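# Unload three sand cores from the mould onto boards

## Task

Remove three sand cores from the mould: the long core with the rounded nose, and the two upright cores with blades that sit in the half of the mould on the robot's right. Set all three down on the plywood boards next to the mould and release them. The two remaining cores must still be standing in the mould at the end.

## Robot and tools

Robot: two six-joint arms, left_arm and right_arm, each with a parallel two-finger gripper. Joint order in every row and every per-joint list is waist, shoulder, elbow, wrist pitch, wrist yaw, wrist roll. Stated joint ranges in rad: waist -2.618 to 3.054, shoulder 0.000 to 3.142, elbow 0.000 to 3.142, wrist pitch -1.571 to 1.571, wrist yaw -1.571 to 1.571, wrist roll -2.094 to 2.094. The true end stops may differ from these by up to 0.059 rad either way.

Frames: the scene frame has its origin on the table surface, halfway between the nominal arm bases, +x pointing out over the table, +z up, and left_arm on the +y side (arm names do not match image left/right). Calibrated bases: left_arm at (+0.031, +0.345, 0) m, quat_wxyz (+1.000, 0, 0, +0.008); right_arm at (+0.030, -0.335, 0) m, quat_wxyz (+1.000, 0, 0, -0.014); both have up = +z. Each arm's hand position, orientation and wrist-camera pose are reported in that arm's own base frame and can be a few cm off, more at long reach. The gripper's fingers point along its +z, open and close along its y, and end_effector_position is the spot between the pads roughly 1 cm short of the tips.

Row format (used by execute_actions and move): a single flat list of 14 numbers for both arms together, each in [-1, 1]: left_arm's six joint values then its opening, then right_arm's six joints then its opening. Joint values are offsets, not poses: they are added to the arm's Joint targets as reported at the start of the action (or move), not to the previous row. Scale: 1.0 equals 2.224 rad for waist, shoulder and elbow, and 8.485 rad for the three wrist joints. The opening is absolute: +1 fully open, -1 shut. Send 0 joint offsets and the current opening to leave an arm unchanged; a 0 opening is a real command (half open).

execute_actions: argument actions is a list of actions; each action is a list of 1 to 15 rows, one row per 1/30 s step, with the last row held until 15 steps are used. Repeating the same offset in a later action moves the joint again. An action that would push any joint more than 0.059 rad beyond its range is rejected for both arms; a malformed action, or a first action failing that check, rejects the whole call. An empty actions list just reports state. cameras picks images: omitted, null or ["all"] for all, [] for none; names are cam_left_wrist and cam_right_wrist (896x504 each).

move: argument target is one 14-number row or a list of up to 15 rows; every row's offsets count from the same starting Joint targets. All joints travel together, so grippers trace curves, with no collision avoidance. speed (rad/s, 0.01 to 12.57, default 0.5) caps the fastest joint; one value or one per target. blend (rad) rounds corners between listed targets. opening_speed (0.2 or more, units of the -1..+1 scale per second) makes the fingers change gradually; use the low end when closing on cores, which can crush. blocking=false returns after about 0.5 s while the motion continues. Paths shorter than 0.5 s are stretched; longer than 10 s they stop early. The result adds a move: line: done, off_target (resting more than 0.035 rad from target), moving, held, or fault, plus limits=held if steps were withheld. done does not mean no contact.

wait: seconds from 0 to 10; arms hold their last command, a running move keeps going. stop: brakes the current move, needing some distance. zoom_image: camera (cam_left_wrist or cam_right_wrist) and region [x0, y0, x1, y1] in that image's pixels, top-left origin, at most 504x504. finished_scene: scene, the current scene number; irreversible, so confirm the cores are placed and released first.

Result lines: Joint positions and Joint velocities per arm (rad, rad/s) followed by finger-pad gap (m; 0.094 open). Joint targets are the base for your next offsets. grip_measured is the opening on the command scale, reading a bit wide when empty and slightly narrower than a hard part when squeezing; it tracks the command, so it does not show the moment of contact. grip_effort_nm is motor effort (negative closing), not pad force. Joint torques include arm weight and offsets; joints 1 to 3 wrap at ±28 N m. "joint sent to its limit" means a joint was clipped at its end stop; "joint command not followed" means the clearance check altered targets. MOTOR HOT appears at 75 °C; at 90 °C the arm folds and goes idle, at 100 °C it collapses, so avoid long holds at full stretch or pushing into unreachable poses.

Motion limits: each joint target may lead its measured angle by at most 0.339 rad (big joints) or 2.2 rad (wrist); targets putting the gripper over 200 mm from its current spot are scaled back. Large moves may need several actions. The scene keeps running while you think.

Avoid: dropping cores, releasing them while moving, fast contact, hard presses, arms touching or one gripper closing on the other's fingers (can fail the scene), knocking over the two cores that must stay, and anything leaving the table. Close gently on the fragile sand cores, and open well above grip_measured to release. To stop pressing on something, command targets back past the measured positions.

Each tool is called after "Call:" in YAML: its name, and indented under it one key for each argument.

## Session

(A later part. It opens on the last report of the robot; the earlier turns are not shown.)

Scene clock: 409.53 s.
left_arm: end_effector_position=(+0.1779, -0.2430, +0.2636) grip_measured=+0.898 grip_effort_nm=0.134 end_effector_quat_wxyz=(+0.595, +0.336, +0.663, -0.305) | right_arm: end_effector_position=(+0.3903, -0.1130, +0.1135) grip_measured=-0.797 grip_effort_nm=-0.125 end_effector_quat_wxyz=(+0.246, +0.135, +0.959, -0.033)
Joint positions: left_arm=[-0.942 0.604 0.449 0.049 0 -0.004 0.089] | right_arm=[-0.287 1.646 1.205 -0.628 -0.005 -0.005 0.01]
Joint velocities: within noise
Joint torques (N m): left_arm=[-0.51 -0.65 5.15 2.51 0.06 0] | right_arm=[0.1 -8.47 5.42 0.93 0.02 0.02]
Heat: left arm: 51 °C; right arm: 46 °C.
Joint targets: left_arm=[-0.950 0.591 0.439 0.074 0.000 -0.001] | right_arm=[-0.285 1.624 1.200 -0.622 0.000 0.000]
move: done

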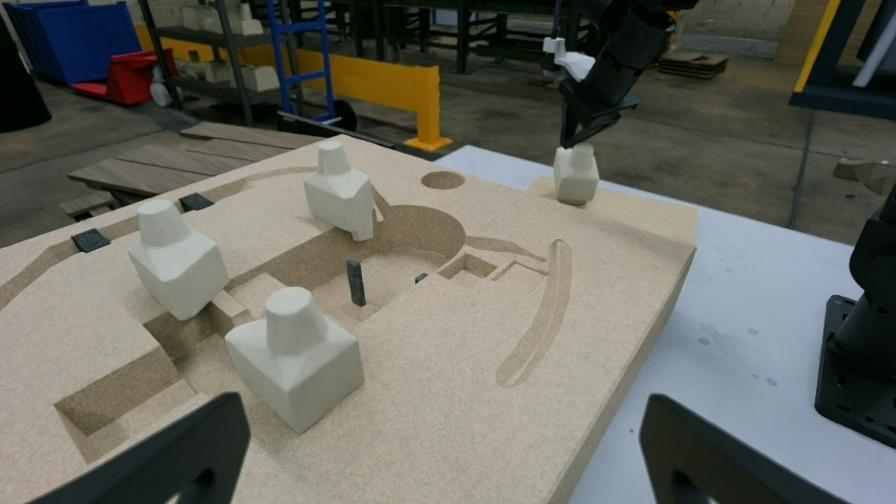

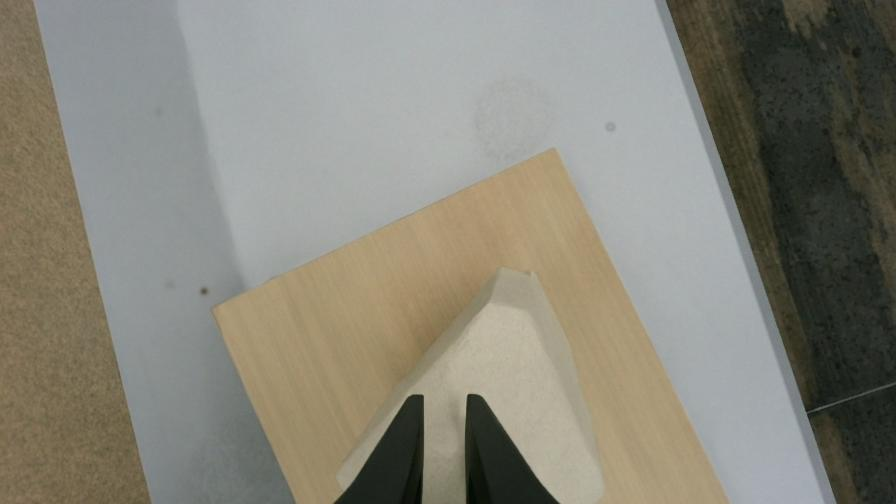

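Call:
move:
  target: [0,0,0,0,0,0,0.9,0,0,0,0,0,0,0.9]
  opening_speed: 1.0
  cameras: []

Call:
move:
  target: [0,0,0,0,0,0,0.9,0,-0.0692,0.0585,-0.031,0,0,0.9]
  speed: 0.5

Call:
zoom_image:
  camera: "cam_left_wrist"
  region: [530, 110, 670, 220]

Scene clock: 416.97 s.
left_arm: end_effector_position=(+0.1779, -0.2430, +0.2637) grip_measured=+0.898 grip_effort_nm=0.139 end_effector_quat_wxyz=(+0.595, +0.336, +0.663, -0.305) | right_arm: end_effector_position=(+0.3902, -0.1131, +0.1135) grip_measured=+0.897 grip_effort_nm=0.173 end_effector_quat_wxyz=(+0.246, +0.136, +0.959, -0.034)
Joint positions: left_arm=[-0.942 0.604 0.449 0.049 0 -0.004 0.089] | right_arm=[-0.287 1.646 1.205 -0.628 -0.005 -0.005 0.089]
Joint velocities: left_arm=[within noise] | right_arm=[-0.007 -0.002 -0.002 -0.154 -0.037 0.066 0.001]
Joint torques (N m): left_arm=[-0.5 -0.68 5.2 2.51 0.03 -0.03] | right_arm=[0.1 -8.46 5.42 0.94 0.04 0.02]
Heat: left arm: 51 °C; right arm: 46 °C.
Joint targets: left_arm=[-0.950 0.591 0.439 0.074 0.000 -0.001] | right_arm=[-0.285 1.624 1.200 -0.622 0.000 0.000]
move: done
No camera images: "cameras" was empty.

Scene clock: 418.27 s.
left_arm: end_effector_position=(+0.1779, -0.2430, +0.2637) grip_measured=+0.898 grip_effort_nm=0.139 end_effector_quat_wxyz=(+0.595, +0.336, +0.663, -0.305) | right_arm: end_effector_position=(+0.3576, -0.1035, +0.1812) grip_measured=+0.897 grip_effort_nm=0.173 end_effector_quat_wxyz=(+0.254, +0.135, +0.957, -0.035)
Joint positions: left_arm=[-0.942 0.604 0.449 0.049 0 -0.004 0.089] | right_arm=[-0.287 1.486 1.307 -0.874 -0.005 -0.005 0.089]
Joint velocities: within noise
Joint torques (N m): left_arm=[-0.55 -0.62 5.16 2.51 0.01 -0.04] | right_arm=[0.1 -6.64 7.66 0.75 0.03 0.02]
Heat: left arm: 52 °C; right arm: 46 °C.
Joint targets: left_arm=[-0.950 0.591 0.439 0.074 0.000 -0.001] | right_arm=[-0.285 1.470 1.330 -0.885 0.000 0.000]
move: done

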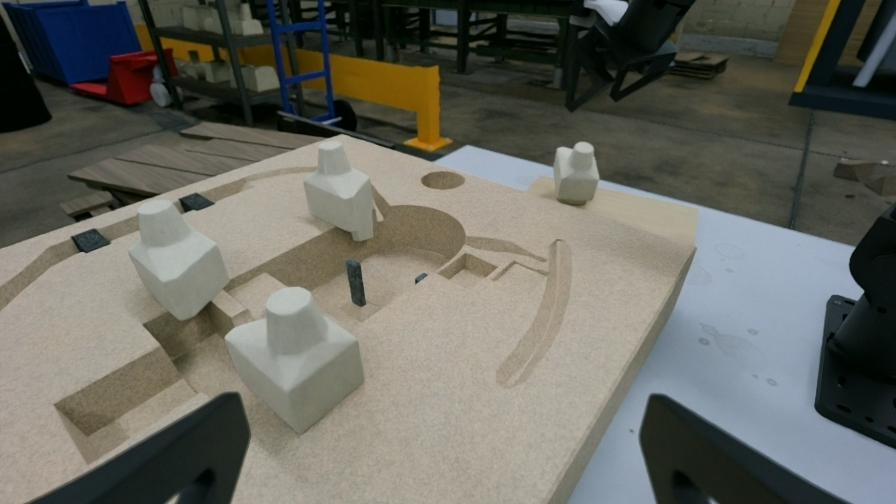

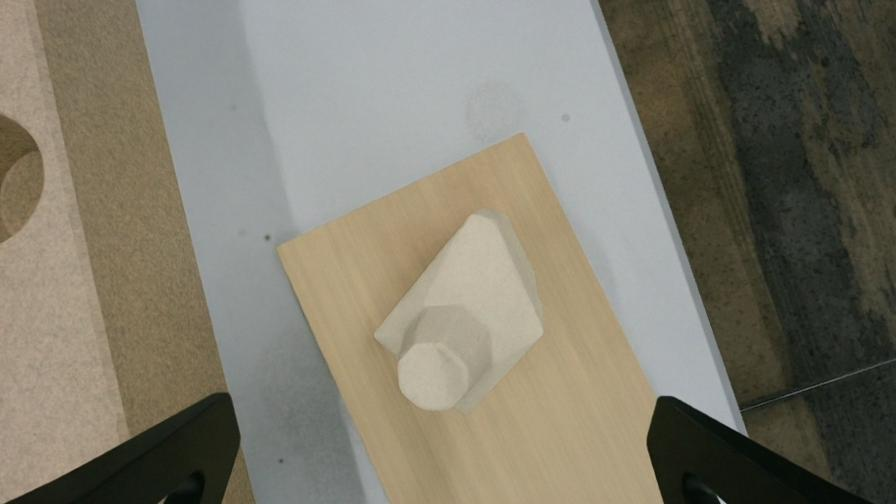

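Scaled by 3.600.

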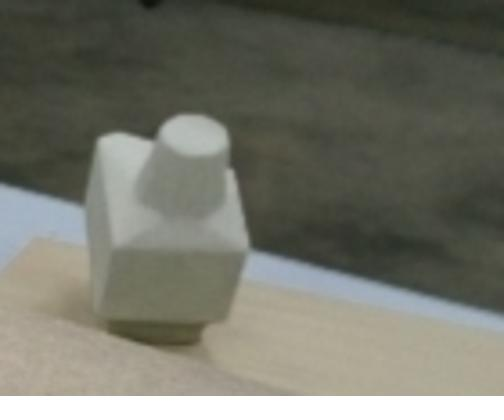

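Call:
move:
  target: [0,0,0,0,0,0,0.9,0.3004,0.1565,0.0823,0.0577,0,0,1]
  speed: 0.7

Scene clock: 434.47 s.
left_arm: end_effector_position=(+0.1779, -0.2430, +0.2637) grip_measured=+0.898 grip_effort_nm=0.134 end_effector_quat_wxyz=(+0.595, +0.336, +0.663, -0.305) | right_arm: end_effector_position=(+0.4763, +0.1960, +0.1831) grip_measured=+0.997 grip_effort_nm=0.173 end_effector_quat_wxyz=(+0.391, -0.179, +0.900, +0.077)
Joint positions: left_arm=[-0.942 0.604 0.449 0.049 0 -0.004 0.089] | right_arm=[0.387 1.809 1.48 -0.423 -0.003 -0.005 0.094]
Joint velocities: within noise
Joint torques (N m): left_arm=[-0.53 -0.59 5.23 2.52 0.04 -0.03] | right_arm=[-0.51 -7.75 8.83 1.49 0.02 0.02]
Heat: left arm: 52 °C; right arm: 42 °C.
Joint targets: left_arm=[-0.950 0.591 0.439 0.074 0.000 -0.001] | right_arm=[0.382 1.818 1.513 -0.396 0.000 0.000]
move: done

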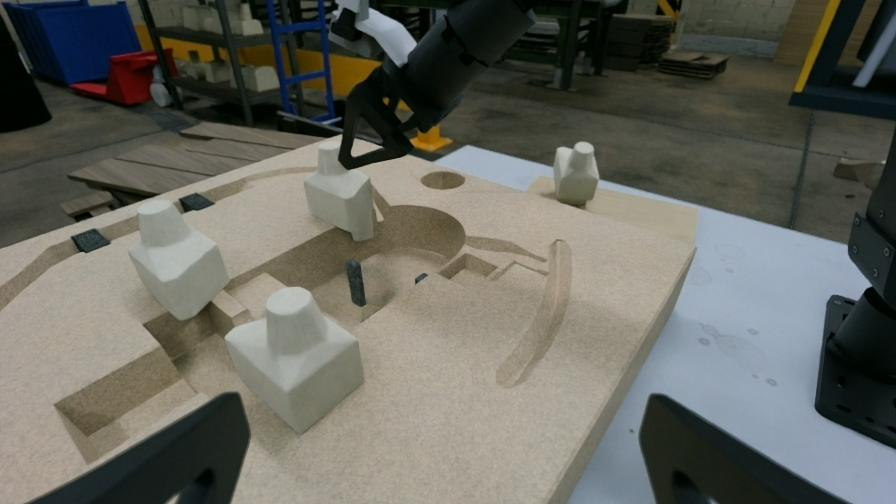

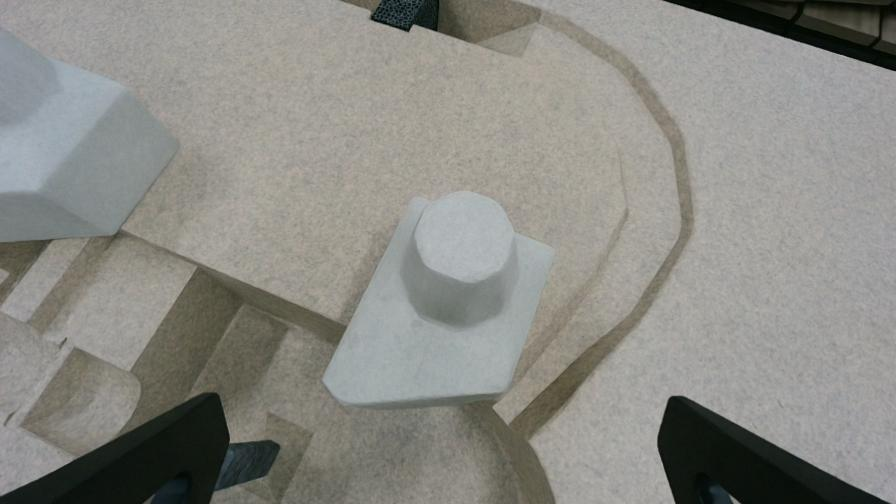

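Call:
move:
  target: [0,0,0,0,0,0,0.9,-0.0036,0.1021,0.0692,0.0119,0,0,1]
  speed: 0.4

Scene clock: 440.63 s.
left_arm: end_effector_position=(+0.1779, -0.2430, +0.2637) grip_measured=+0.898 grip_effort_nm=0.129 end_effector_quat_wxyz=(+0.595, +0.336, +0.663, -0.305) | right_arm: end_effector_position=(+0.5316, +0.2148, +0.1503) grip_measured=+0.997 grip_effort_nm=0.178 end_effector_quat_wxyz=(+0.404, -0.175, +0.894, +0.078)
Joint positions: left_arm=[-0.942 0.604 0.449 0.049 0 -0.004 0.089] | right_arm=[0.381 2.034 1.634 -0.323 -0.003 -0.005 0.094]
Joint velocities: within noise
Joint torques (N m): left_arm=[-0.51 -0.76 5.18 2.49 0.01 -0.02] | right_arm=[-0.65 -9.31 8.79 1.53 0.01 0.02]
Heat: left arm: 52 °C; right arm: 42 °C.
Joint targets: left_arm=[-0.950 0.591 0.439 0.074 0.000 -0.001] | right_arm=[0.375 2.045 1.667 -0.295 0.000 0.000]
move: done

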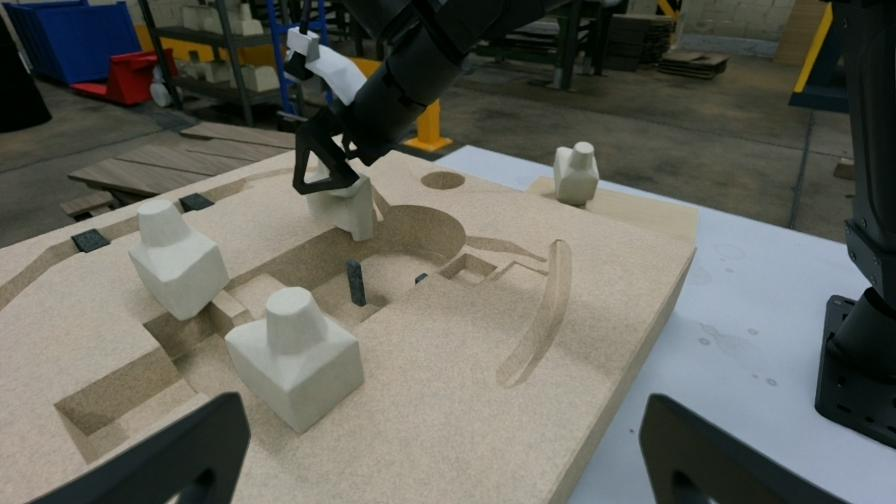

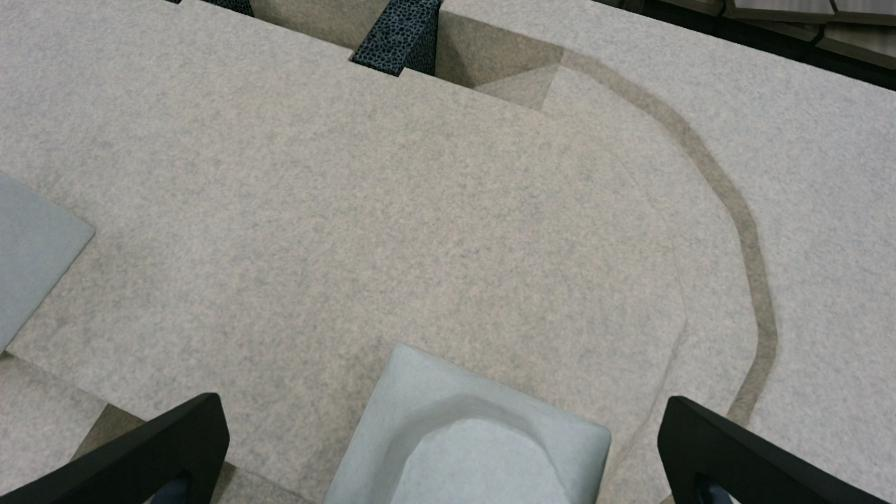

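Call:
move:
  target: [0,0,0,0,0,0,0.9,-0.0085,0,0,0,0,0,1]
  speed: 0.4
  cameras: ["cam_right_wrist"]

Call:
move:
  target: [0,0,0,0,0,0,0.9,0,0,0,0,0,0,-0.6]
  opening_speed: 0.8

Scene clock: 444.93 s.
left_arm: end_effector_position=(+0.1779, -0.2430, +0.2637) grip_measured=+0.898 grip_effort_nm=0.134 end_effector_quat_wxyz=(+0.595, +0.336, +0.663, -0.305) | right_arm: end_effector_position=(+0.5363, +0.2032, +0.1505) grip_measured=+0.997 grip_effort_nm=0.173 end_effector_quat_wxyz=(+0.405, -0.166, +0.896, +0.074)
Joint positions: left_arm=[-0.942 0.604 0.449 0.049 0 -0.004 0.089] | right_arm=[0.36 2.034 1.634 -0.322 -0.003 -0.005 0.094]
Joint velocities: within noise
Joint torques (N m): left_arm=[-0.57 -0.68 5.24 2.5 0.03 -0.03] | right_arm=[-0.36 -9.28 8.77 1.52 0.01 0.02]
Heat: left arm: 53 °C; right arm: 43 °C.
Joint targets: left_arm=[-0.950 0.591 0.439 0.074 0.000 -0.001] | right_arm=[0.356 2.045 1.667 -0.295 0.000 0.000]
move: done
Images, in order (width x height): cam_right_wrist 896x504.

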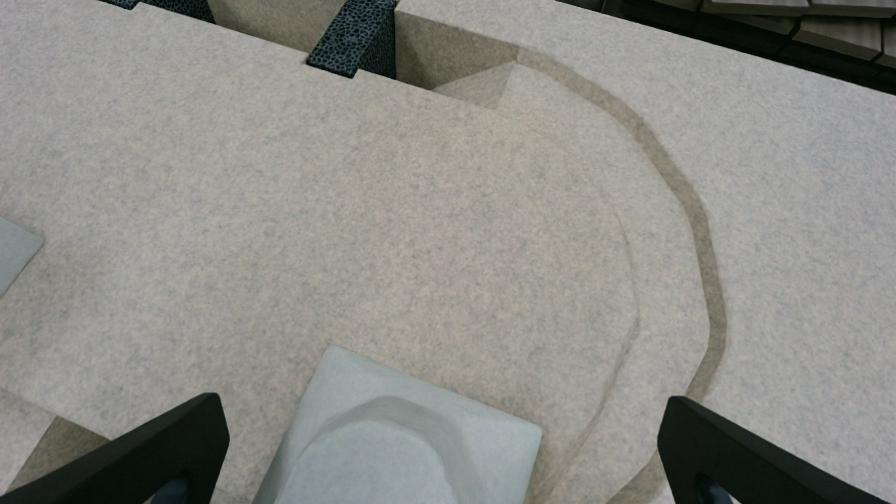

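Scene clock: 447.13 s.
left_arm: end_effector_position=(+0.1779, -0.2430, +0.2637) grip_measured=+0.898 grip_effort_nm=0.134 end_effector_quat_wxyz=(+0.595, +0.336, +0.663, -0.305) | right_arm: end_effector_position=(+0.5390, +0.2077, +0.1565) grip_measured=-0.252 grip_effort_nm=-1.004 end_effector_quat_wxyz=(+0.414, -0.168, +0.891, +0.084)
Joint positions: left_arm=[-0.942 0.604 0.449 0.049 0 -0.004 0.089] | right_arm=[0.36 2.034 1.641 -0.305 -0.021 -0.004 0.035]
Joint velocities: within noise
Joint torques (N m): left_arm=[-0.54 -0.61 5.2 2.49 0.02 -0.03] | right_arm=[-0.32 -9.33 8.31 1.37 0.19 0.01]
Heat: left arm: 53 °C; right arm: 44 °C.
Joint targets: left_arm=[-0.950 0.591 0.439 0.074 0.000 -0.001] | right_arm=[0.356 2.045 1.667 -0.295 0.000 0.001]
move: done

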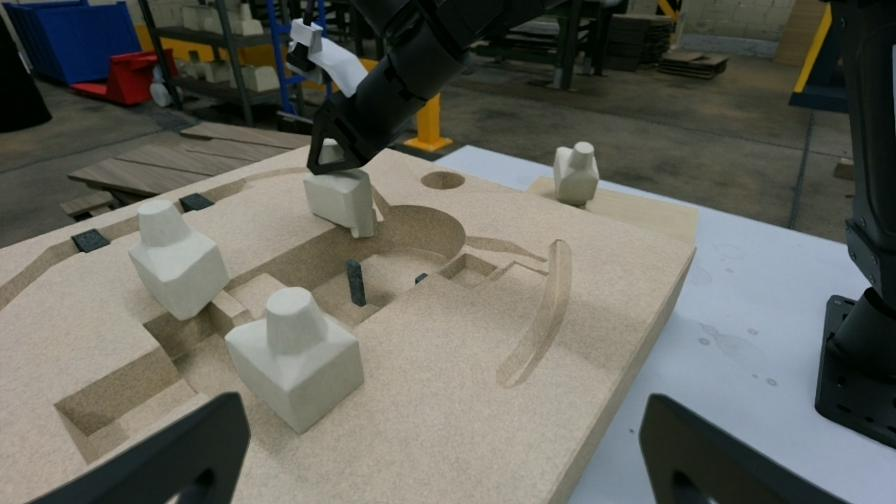

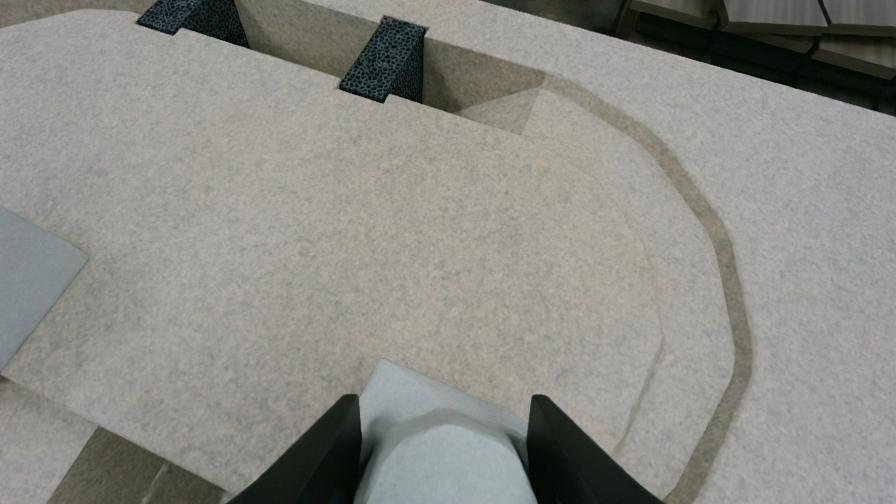

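Call:
move:
  target:
    - [0,0,0,0,0,0,0.9,0,-0.0103,0.0805,-0.0185,0,0,-0.6]
    - [0,0,0,0,0,0,0.9,0,-0.0022,0.1641,-0.0384,0,0,-0.6]
  speed: 0.35
  blend: 0.05

Call:
zoom_image:
  camera: "cam_left_wrist"
  region: [260, 90, 420, 250]

Scene clock: 455.10 s.
left_arm: end_effector_position=(+0.1779, -0.2430, +0.2637) grip_measured=+0.898 grip_effort_nm=0.134 end_effector_quat_wxyz=(+0.595, +0.336, +0.663, -0.305) | right_arm: end_effector_position=(+0.5374, +0.2038, +0.2351) grip_measured=-0.254 grip_effort_nm=-0.999 end_effector_quat_wxyz=(+0.405, -0.166, +0.896, +0.074)
Joint positions: left_arm=[-0.942 0.604 0.449 0.049 0 -0.004 0.089] | right_arm=[0.36 2.044 1.986 -0.664 -0.004 -0.004 0.035]
Joint velocities: within noise
Joint torques (N m): left_arm=[-0.53 -0.68 5.11 2.5 0.03 -0.05] | right_arm=[-0.36 -10.43 9.84 1.64 0.03 0.02]
Heat: left arm: 53 °C; right arm: 46 °C.
Joint targets: left_arm=[-0.950 0.591 0.439 0.074 0.000 -0.001] | right_arm=[0.356 2.040 2.032 -0.621 0.000 0.001]
move: off_target (right_arm); right_arm: the elbow is farthest, 0.046 rad from its target

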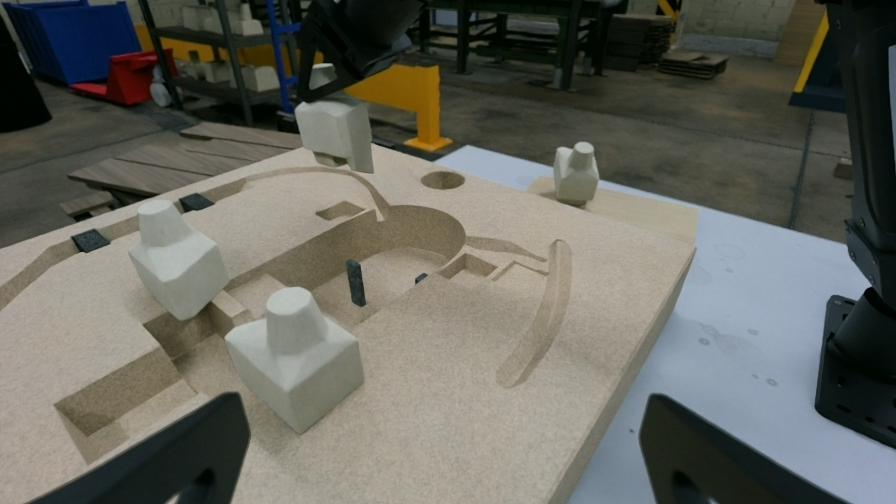

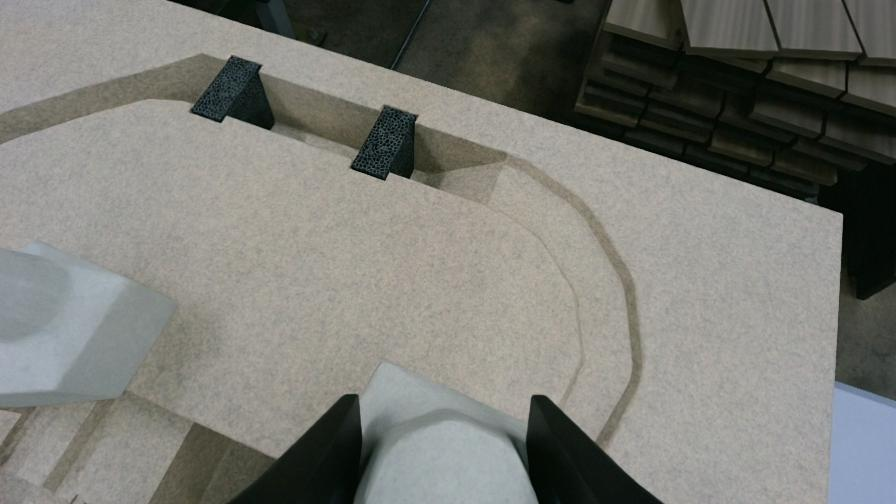

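Scaled by 3.150.

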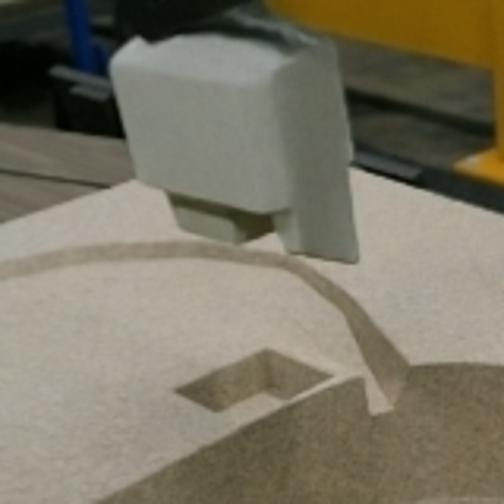

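Call:
move:
  target:
    - [0,0,0,0,0,0,0.9,-0.3669,-0.5171,-0.4807,-0.0117,0,0,-0.6]
    - [0,0,0,0,0,0,0.9,-0.3669,-0.5441,-0.6349,0.0237,0,0,-0.6]
  speed: [0.8,0.4]
  blend: 0.05

Call:
zoom_image:
  camera: "cam_left_wrist"
  region: [530, 90, 730, 250]

Scene clock: 467.93 s.
left_arm: end_effector_position=(+0.1779, -0.2430, +0.2637) grip_measured=+0.898 grip_effort_nm=0.134 end_effector_quat_wxyz=(+0.595, +0.336, +0.663, -0.305) | right_arm: end_effector_position=(+0.2534, -0.1242, +0.1481) grip_measured=-0.254 grip_effort_nm=-1.004 end_effector_quat_wxyz=(+0.390, +0.206, +0.892, -0.094)
Joint positions: left_arm=[-0.942 0.604 0.449 0.049 0 -0.004 0.089] | right_arm=[-0.455 0.858 0.611 -0.498 0.007 -0.004 0.035]
Joint velocities: within noise
Joint torques (N m): left_arm=[-0.51 -0.7 5.11 2.52 0.02 -0.01] | right_arm=[-0.49 -3.34 6.95 2.02 -0.07 0.02]
Heat: left arm: 53 °C; right arm: 47 °C.
Joint targets: left_arm=[-0.950 0.591 0.439 0.074 0.000 -0.001] | right_arm=[-0.461 0.830 0.620 -0.419 0.000 0.001]
move: off_target (right_arm); right_arm: the wrist pitch is farthest, 0.078 rad from its target

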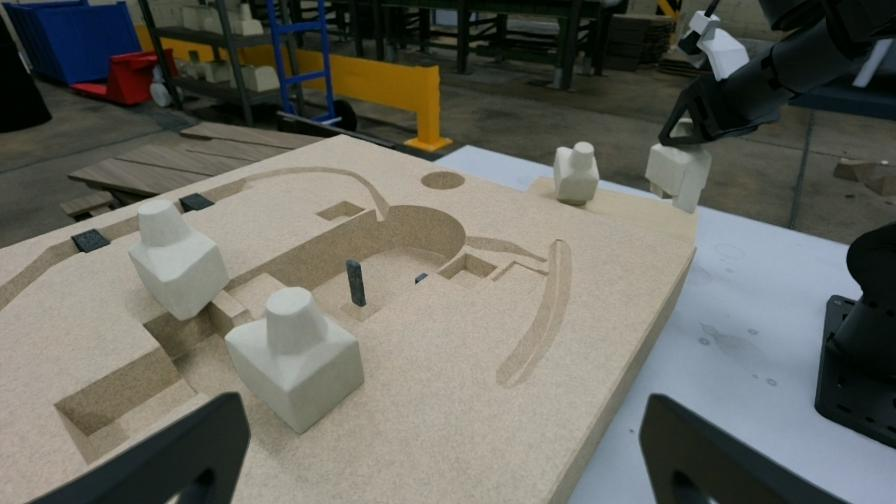

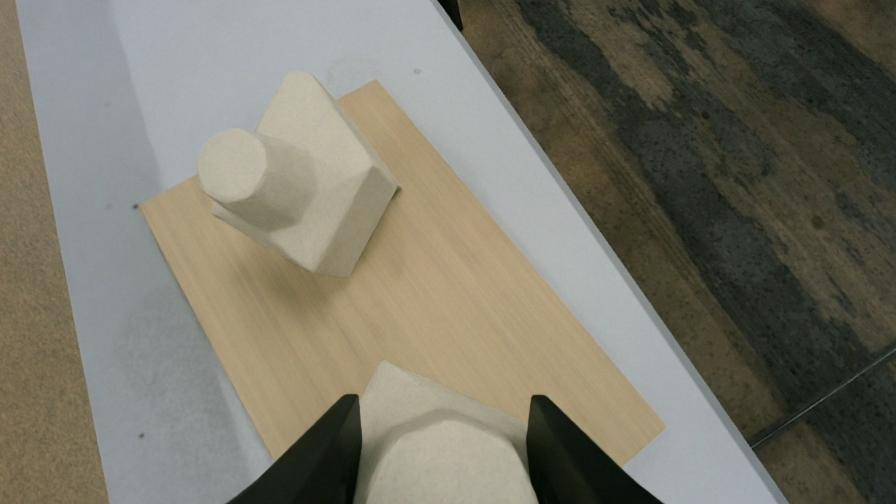

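Scaled by 2.520.

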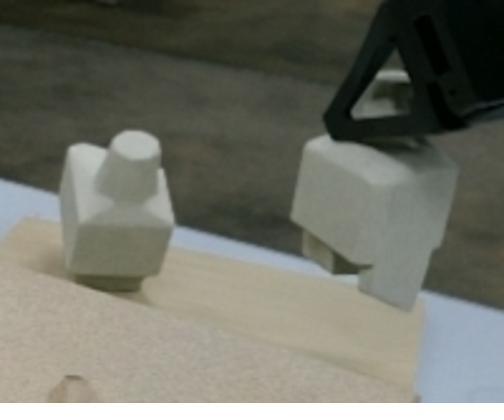

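Call:
move:
  target: [0,0,0,0,0,0,0.9,0,0.054,-0.045,0.027,0,0,-0.6]
  speed: 0.2

Call:
zoom_image:
  camera: "cam_left_wrist"
  region: [530, 90, 730, 250]

Scene clock: 475.87 s.
left_arm: end_effector_position=(+0.1779, -0.2430, +0.2637) grip_measured=+0.898 grip_effort_nm=0.129 end_effector_quat_wxyz=(+0.595, +0.336, +0.663, -0.305) | right_arm: end_effector_position=(+0.2716, -0.1330, +0.1206) grip_measured=-0.254 grip_effort_nm=-1.009 end_effector_quat_wxyz=(+0.403, +0.205, +0.887, -0.097)
Joint positions: left_arm=[-0.942 0.604 0.449 0.049 0 -0.004 0.089] | right_arm=[-0.455 0.956 0.514 -0.273 0.007 -0.004 0.035]
Joint velocities: within noise
Joint torques (N m): left_arm=[-0.54 -0.73 5.14 2.52 0.02 -0.02] | right_arm=[-0.43 -2.1 6.67 2.07 -0.07 0.01]
Heat: left arm: 54 °C; right arm: 43 °C.
Joint targets: left_arm=[-0.950 0.591 0.439 0.074 0.000 -0.001] | right_arm=[-0.461 0.950 0.520 -0.190 0.000 0.001]
move: off_target (right_arm); right_arm: the wrist pitch is farthest, 0.083 rad from its target

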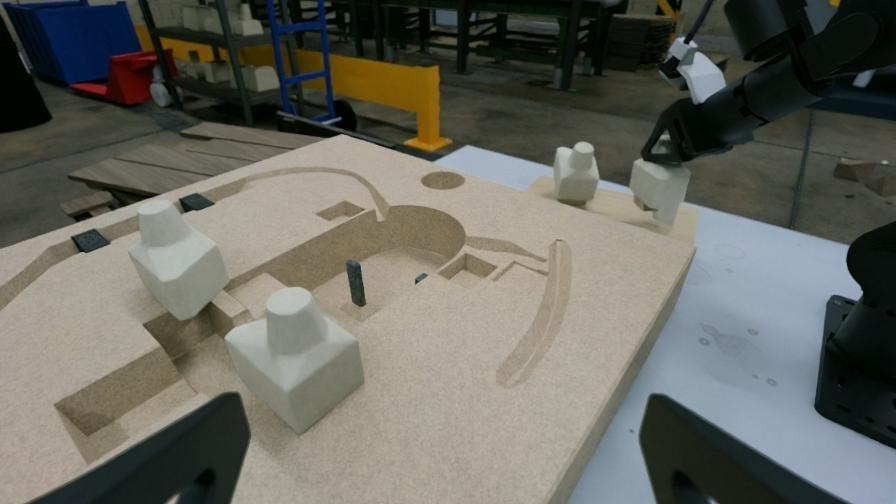

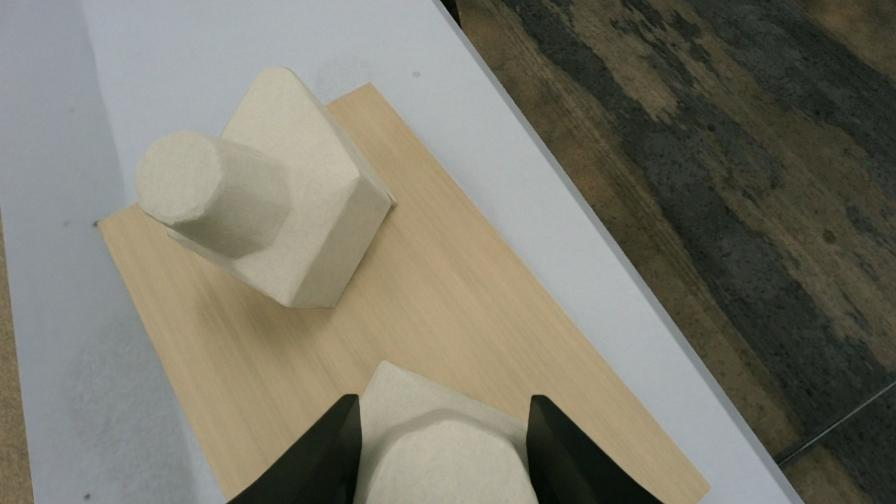

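Scaled by 2.520.

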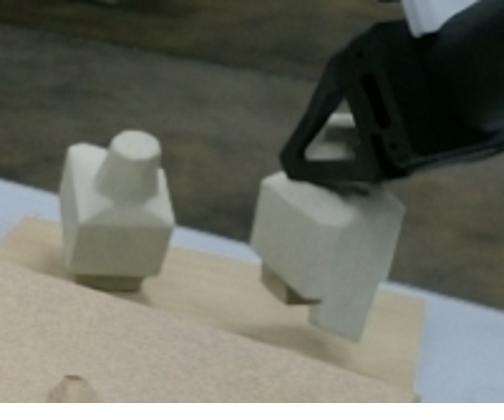

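Call:
move:
  target: [0,0,0,0,0,0,0.9,0,0,-0.0135,0.0024,0,0,-0.6]
  speed: 0.15
  cameras: []

Call:
move:
  target: [0,0,0,0,0,0,0.9,0,0,-0.0135,0.0024,0,0,-0.6]
  speed: 0.15

Call:
zoom_image:
  camera: "cam_left_wrist"
  region: [530, 90, 730, 250]

Scene clock: 481.93 s.
left_arm: end_effector_position=(+0.1779, -0.2430, +0.2637) grip_measured=+0.898 grip_effort_nm=0.139 end_effector_quat_wxyz=(+0.595, +0.336, +0.663, -0.305) | right_arm: end_effector_position=(+0.2688, -0.1317, +0.1117) grip_measured=-0.254 grip_effort_nm=-1.009 end_effector_quat_wxyz=(+0.399, +0.205, +0.888, -0.096)
Joint positions: left_arm=[-0.942 0.604 0.449 0.049 0 -0.004 0.089] | right_arm=[-0.455 0.956 0.484 -0.252 0.007 -0.004 0.035]
Joint velocities: within noise
Joint torques (N m): left_arm=[-0.49 -0.66 5.23 2.49 0.01 -0.02] | right_arm=[-0.44 -2.06 6.54 2.09 -0.07 0.02]
Heat: left arm: 54 °C; right arm: 42 °C.
Joint targets: left_arm=[-0.950 0.591 0.439 0.074 0.000 -0.001] | right_arm=[-0.461 0.950 0.490 -0.170 0.000 0.001]
move: off_target (right_arm); right_arm: the wrist pitch is farthest, 0.083 rad from its target
No camera images: "cameras" was empty.

Scene clock: 482.73 s.
left_arm: end_effector_position=(+0.1779, -0.2430, +0.2637) grip_measured=+0.898 grip_effort_nm=0.139 end_effector_quat_wxyz=(+0.595, +0.336, +0.663, -0.305) | right_arm: end_effector_position=(+0.2663, -0.1304, +0.1037) grip_measured=-0.254 grip_effort_nm=-1.004 end_effector_quat_wxyz=(+0.396, +0.205, +0.890, -0.096)
Joint positions: left_arm=[-0.942 0.604 0.449 0.049 0 -0.004 0.089] | right_arm=[-0.455 0.956 0.456 -0.231 0.007 -0.004 0.035]
Joint velocities: within noise
Joint torques (N m): left_arm=[-0.54 -0.64 5.18 2.48 0.02 -0.03] | right_arm=[-0.47 -2.03 6.42 2.04 -0.07 0.02]
Heat: left arm: 54 °C; right arm: 43 °C.
Joint targets: left_arm=[-0.950 0.591 0.439 0.074 0.000 -0.001] | right_arm=[-0.461 0.950 0.459 -0.150 0.000 0.001]
move: off_target (right_arm); right_arm: the wrist pitch is farthest, 0.081 rad from its target

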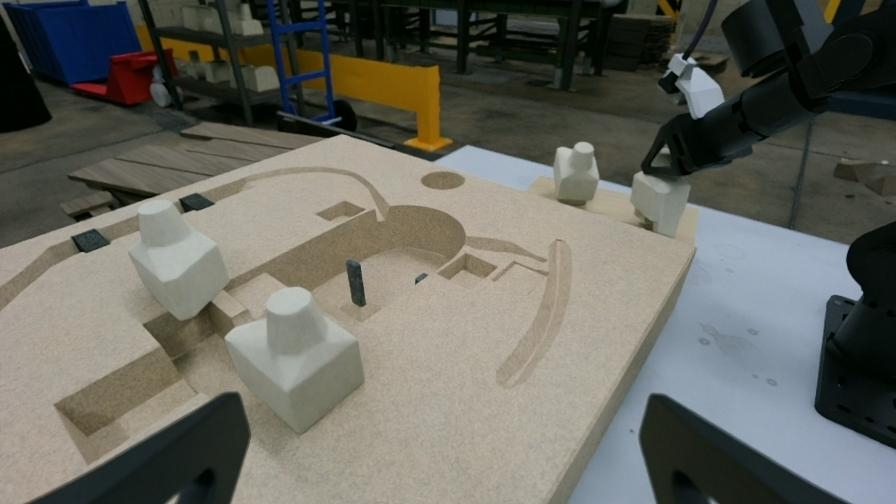

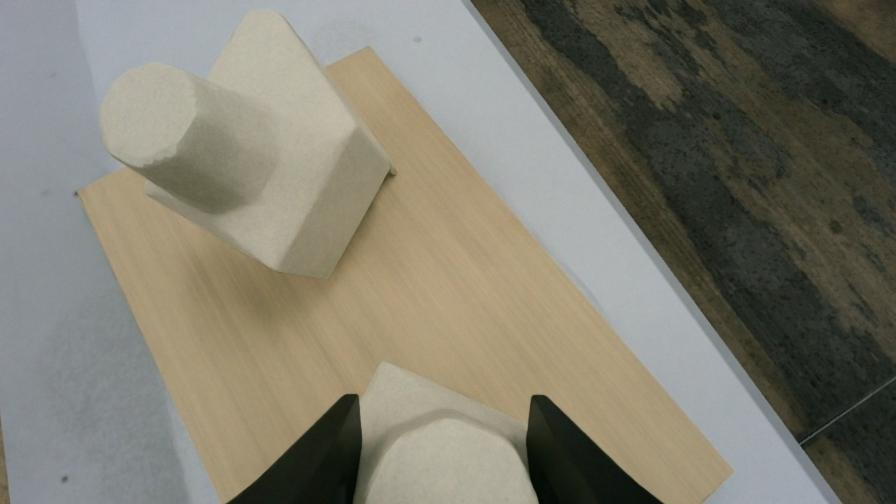

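Scaled by 2.520.

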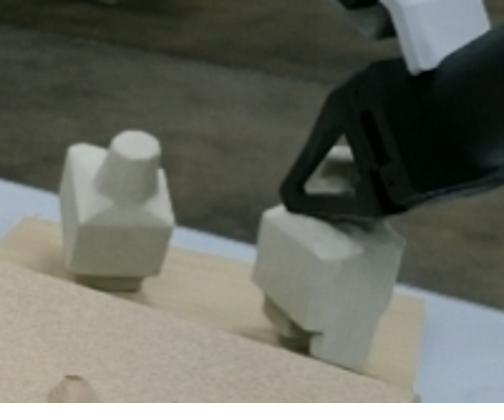

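Call:
move:
  target: [0,0,0,0,0,0,0.9,0,0,-0.0135,0.0024,0,0,-0.6]
  speed: 0.15
  cameras: []

Call:
move:
  target: [0,0,0,0,0,0,0.9,0,0,-0.0135,0.0024,0,0,-0.6]
  speed: 0.15

Call:
zoom_image:
  camera: "cam_left_wrist"
  region: [530, 90, 730, 250]

Scene clock: 486.33 s.
left_arm: end_effector_position=(+0.1779, -0.2430, +0.2637) grip_measured=+0.898 grip_effort_nm=0.139 end_effector_quat_wxyz=(+0.595, +0.336, +0.663, -0.305) | right_arm: end_effector_position=(+0.2681, -0.1313, +0.1020) grip_measured=-0.255 grip_effort_nm=-1.004 end_effector_quat_wxyz=(+0.406, +0.204, +0.885, -0.098)
Joint positions: left_arm=[-0.942 0.604 0.449 0.049 0 -0.004 0.089] | right_arm=[-0.455 0.956 0.433 -0.186 0.007 -0.004 0.035]
Joint velocities: within noise
Joint torques (N m): left_arm=[-0.5 -0.65 5.26 2.52 0 -0.01] | right_arm=[-0.49 -2 5.86 1.82 -0.08 0.01]
Heat: left arm: 54 °C; right arm: 43 °C.
Joint targets: left_arm=[-0.950 0.591 0.439 0.074 0.000 -0.001] | right_arm=[-0.461 0.950 0.429 -0.129 0.000 0.001]
move: off_target (right_arm); right_arm: the wrist pitch is farthest, 0.057 rad from its target
No camera images: "cameras" was empty.

Scene clock: 487.13 s.
left_arm: end_effector_position=(+0.1779, -0.2430, +0.2637) grip_measured=+0.898 grip_effort_nm=0.125 end_effector_quat_wxyz=(+0.595, +0.336, +0.663, -0.305) | right_arm: end_effector_position=(+0.2696, -0.1321, +0.1005) grip_measured=-0.256 grip_effort_nm=-1.009 end_effector_quat_wxyz=(+0.416, +0.203, +0.881, -0.100)
Joint positions: left_arm=[-0.942 0.604 0.449 0.049 0 -0.004 0.089] | right_arm=[-0.455 0.956 0.409 -0.141 0.007 -0.004 0.035]
Joint velocities: within noise
Joint torques (N m): left_arm=[-0.55 -0.76 5.12 2.51 0.02 -0.03] | right_arm=[-0.47 -2.02 5.37 1.58 -0.08 0.02]
Heat: left arm: 54 °C; right arm: 43 °C.
Joint targets: left_arm=[-0.950 0.591 0.439 0.074 0.000 -0.001] | right_arm=[-0.461 0.950 0.399 -0.109 0.000 0.001]
move: done

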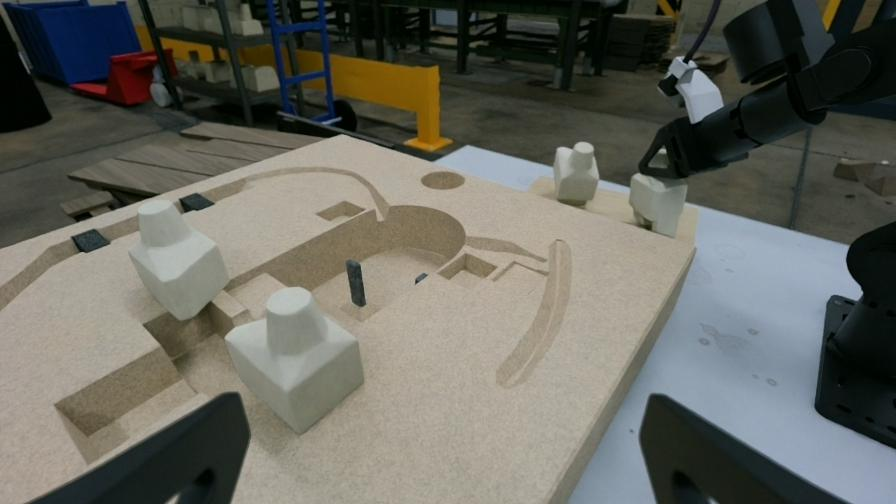

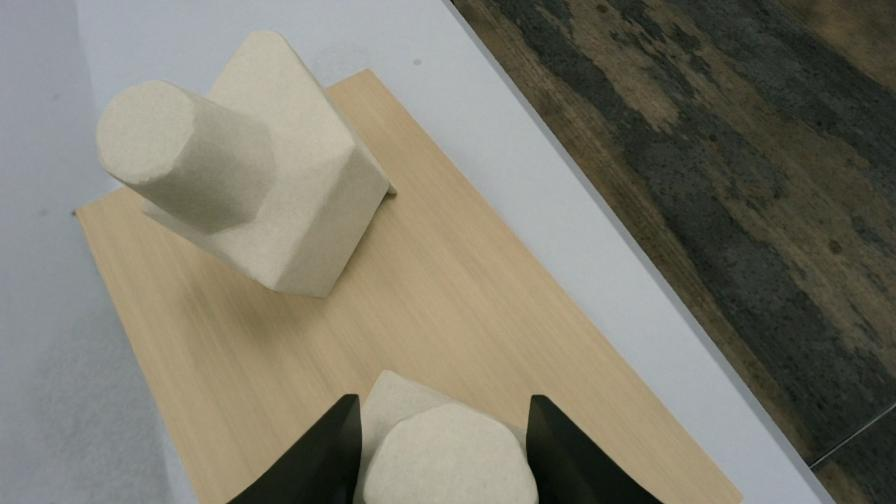

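Scaled by 2.520.

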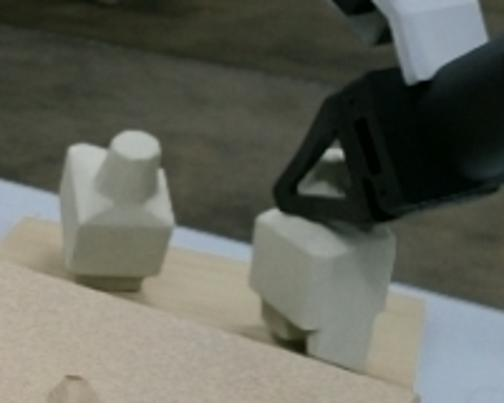

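Call:
move:
  target: [0,0,0,0,0,0,0.9,0,0,0,0,0,0,0.1]
  opening_speed: 0.3

Call:
zoom_image:
  camera: "cam_left_wrist"
  region: [530, 90, 730, 250]

Scene clock: 492.10 s.
left_arm: end_effector_position=(+0.1779, -0.2430, +0.2637) grip_measured=+0.898 grip_effort_nm=0.139 end_effector_quat_wxyz=(+0.595, +0.336, +0.663, -0.305) | right_arm: end_effector_position=(+0.2694, -0.1321, +0.0999) grip_measured=+0.097 grip_effort_nm=0.183 end_effector_quat_wxyz=(+0.415, +0.204, +0.881, -0.100)
Joint positions: left_arm=[-0.942 0.604 0.449 0.049 0 -0.004 0.089] | right_arm=[-0.455 0.956 0.408 -0.139 0.007 -0.004 0.052]
Joint velocities: within noise
Joint torques (N m): left_arm=[-0.49 -0.62 5.22 2.5 0.01 -0.03] | right_arm=[-0.44 -1.98 5.5 1.59 -0.07 0.02]
Heat: left arm: 54 °C; right arm: 43 °C.
Joint targets: left_arm=[-0.950 0.591 0.439 0.074 0.000 -0.001] | right_arm=[-0.460 0.950 0.399 -0.109 0.000 0.001]
move: done

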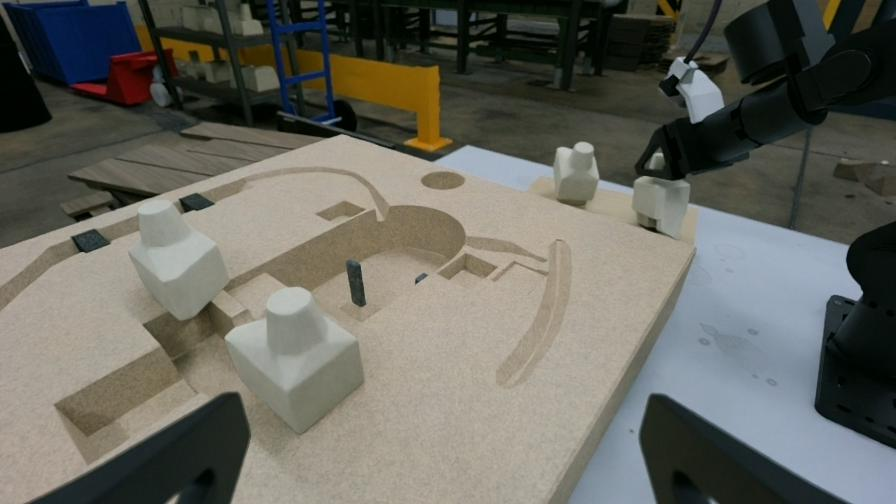

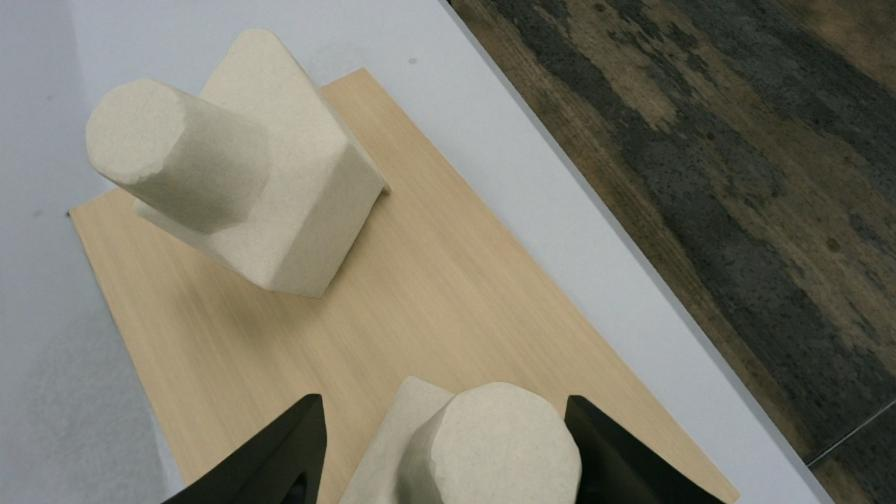

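Scaled by 2.520.

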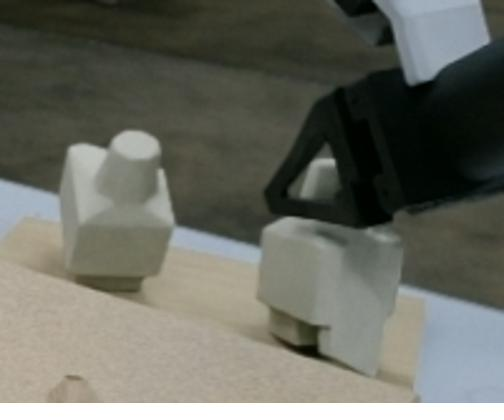

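Call:
move:
  target: [0,0,0,0,0,0,0.9,0,0,0,0,0,0,0.8]
  opening_speed: 0.4

Call:
zoom_image:
  camera: "cam_left_wrist"
  region: [530, 90, 730, 250]

Scene clock: 495.70 s.
left_arm: end_effector_position=(+0.1779, -0.2430, +0.2637) grip_measured=+0.898 grip_effort_nm=0.134 end_effector_quat_wxyz=(+0.595, +0.336, +0.663, -0.305) | right_arm: end_effector_position=(+0.2695, -0.1321, +0.1001) grip_measured=+0.797 grip_effort_nm=0.178 end_effector_quat_wxyz=(+0.416, +0.203, +0.881, -0.100)
Joint positions: left_arm=[-0.942 0.604 0.449 0.049 0 -0.004 0.089] | right_arm=[-0.455 0.956 0.408 -0.139 0.007 -0.004 0.084]
Joint velocities: within noise
Joint torques (N m): left_arm=[-0.53 -0.7 5.16 2.5 0.02 -0.02] | right_arm=[-0.44 -1.99 5.52 1.59 -0.08 0.01]
Heat: left arm: 54 °C; right arm: 43 °C.
Joint targets: left_arm=[-0.950 0.591 0.439 0.074 0.000 -0.001] | right_arm=[-0.460 0.950 0.399 -0.109 0.000 0.001]
move: done

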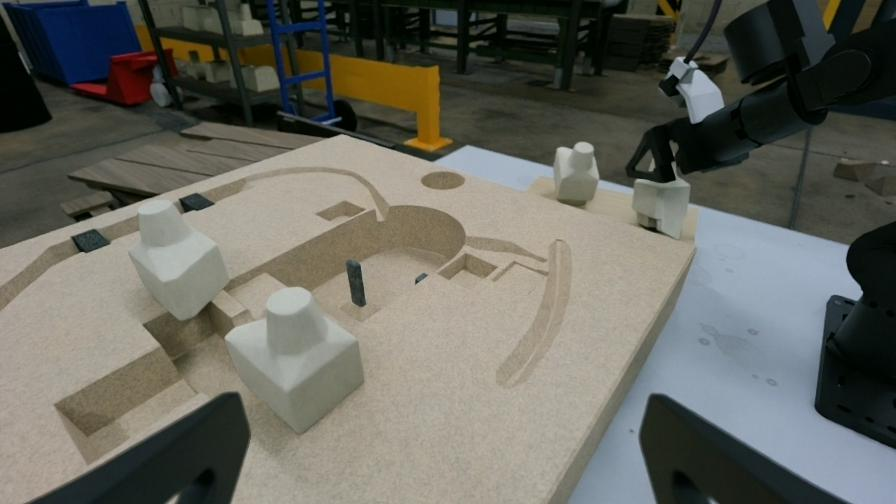

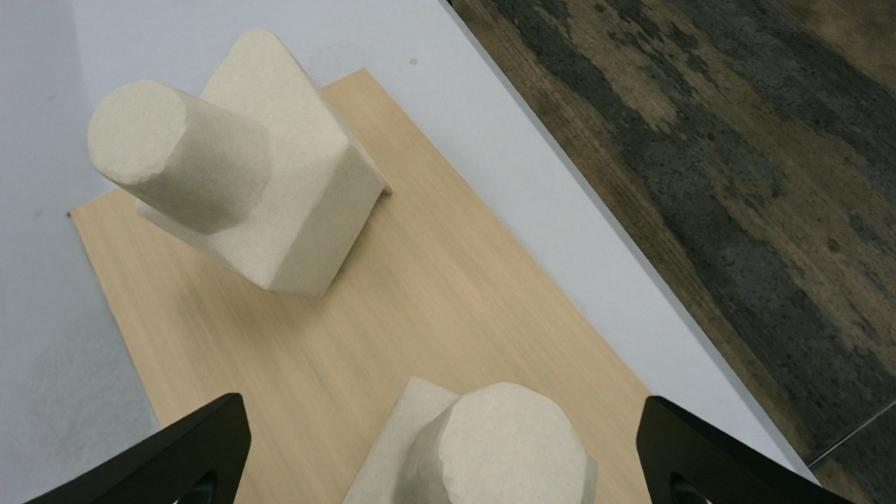

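Scaled by 2.520.

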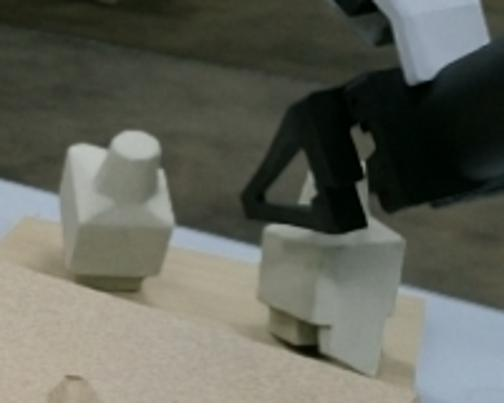

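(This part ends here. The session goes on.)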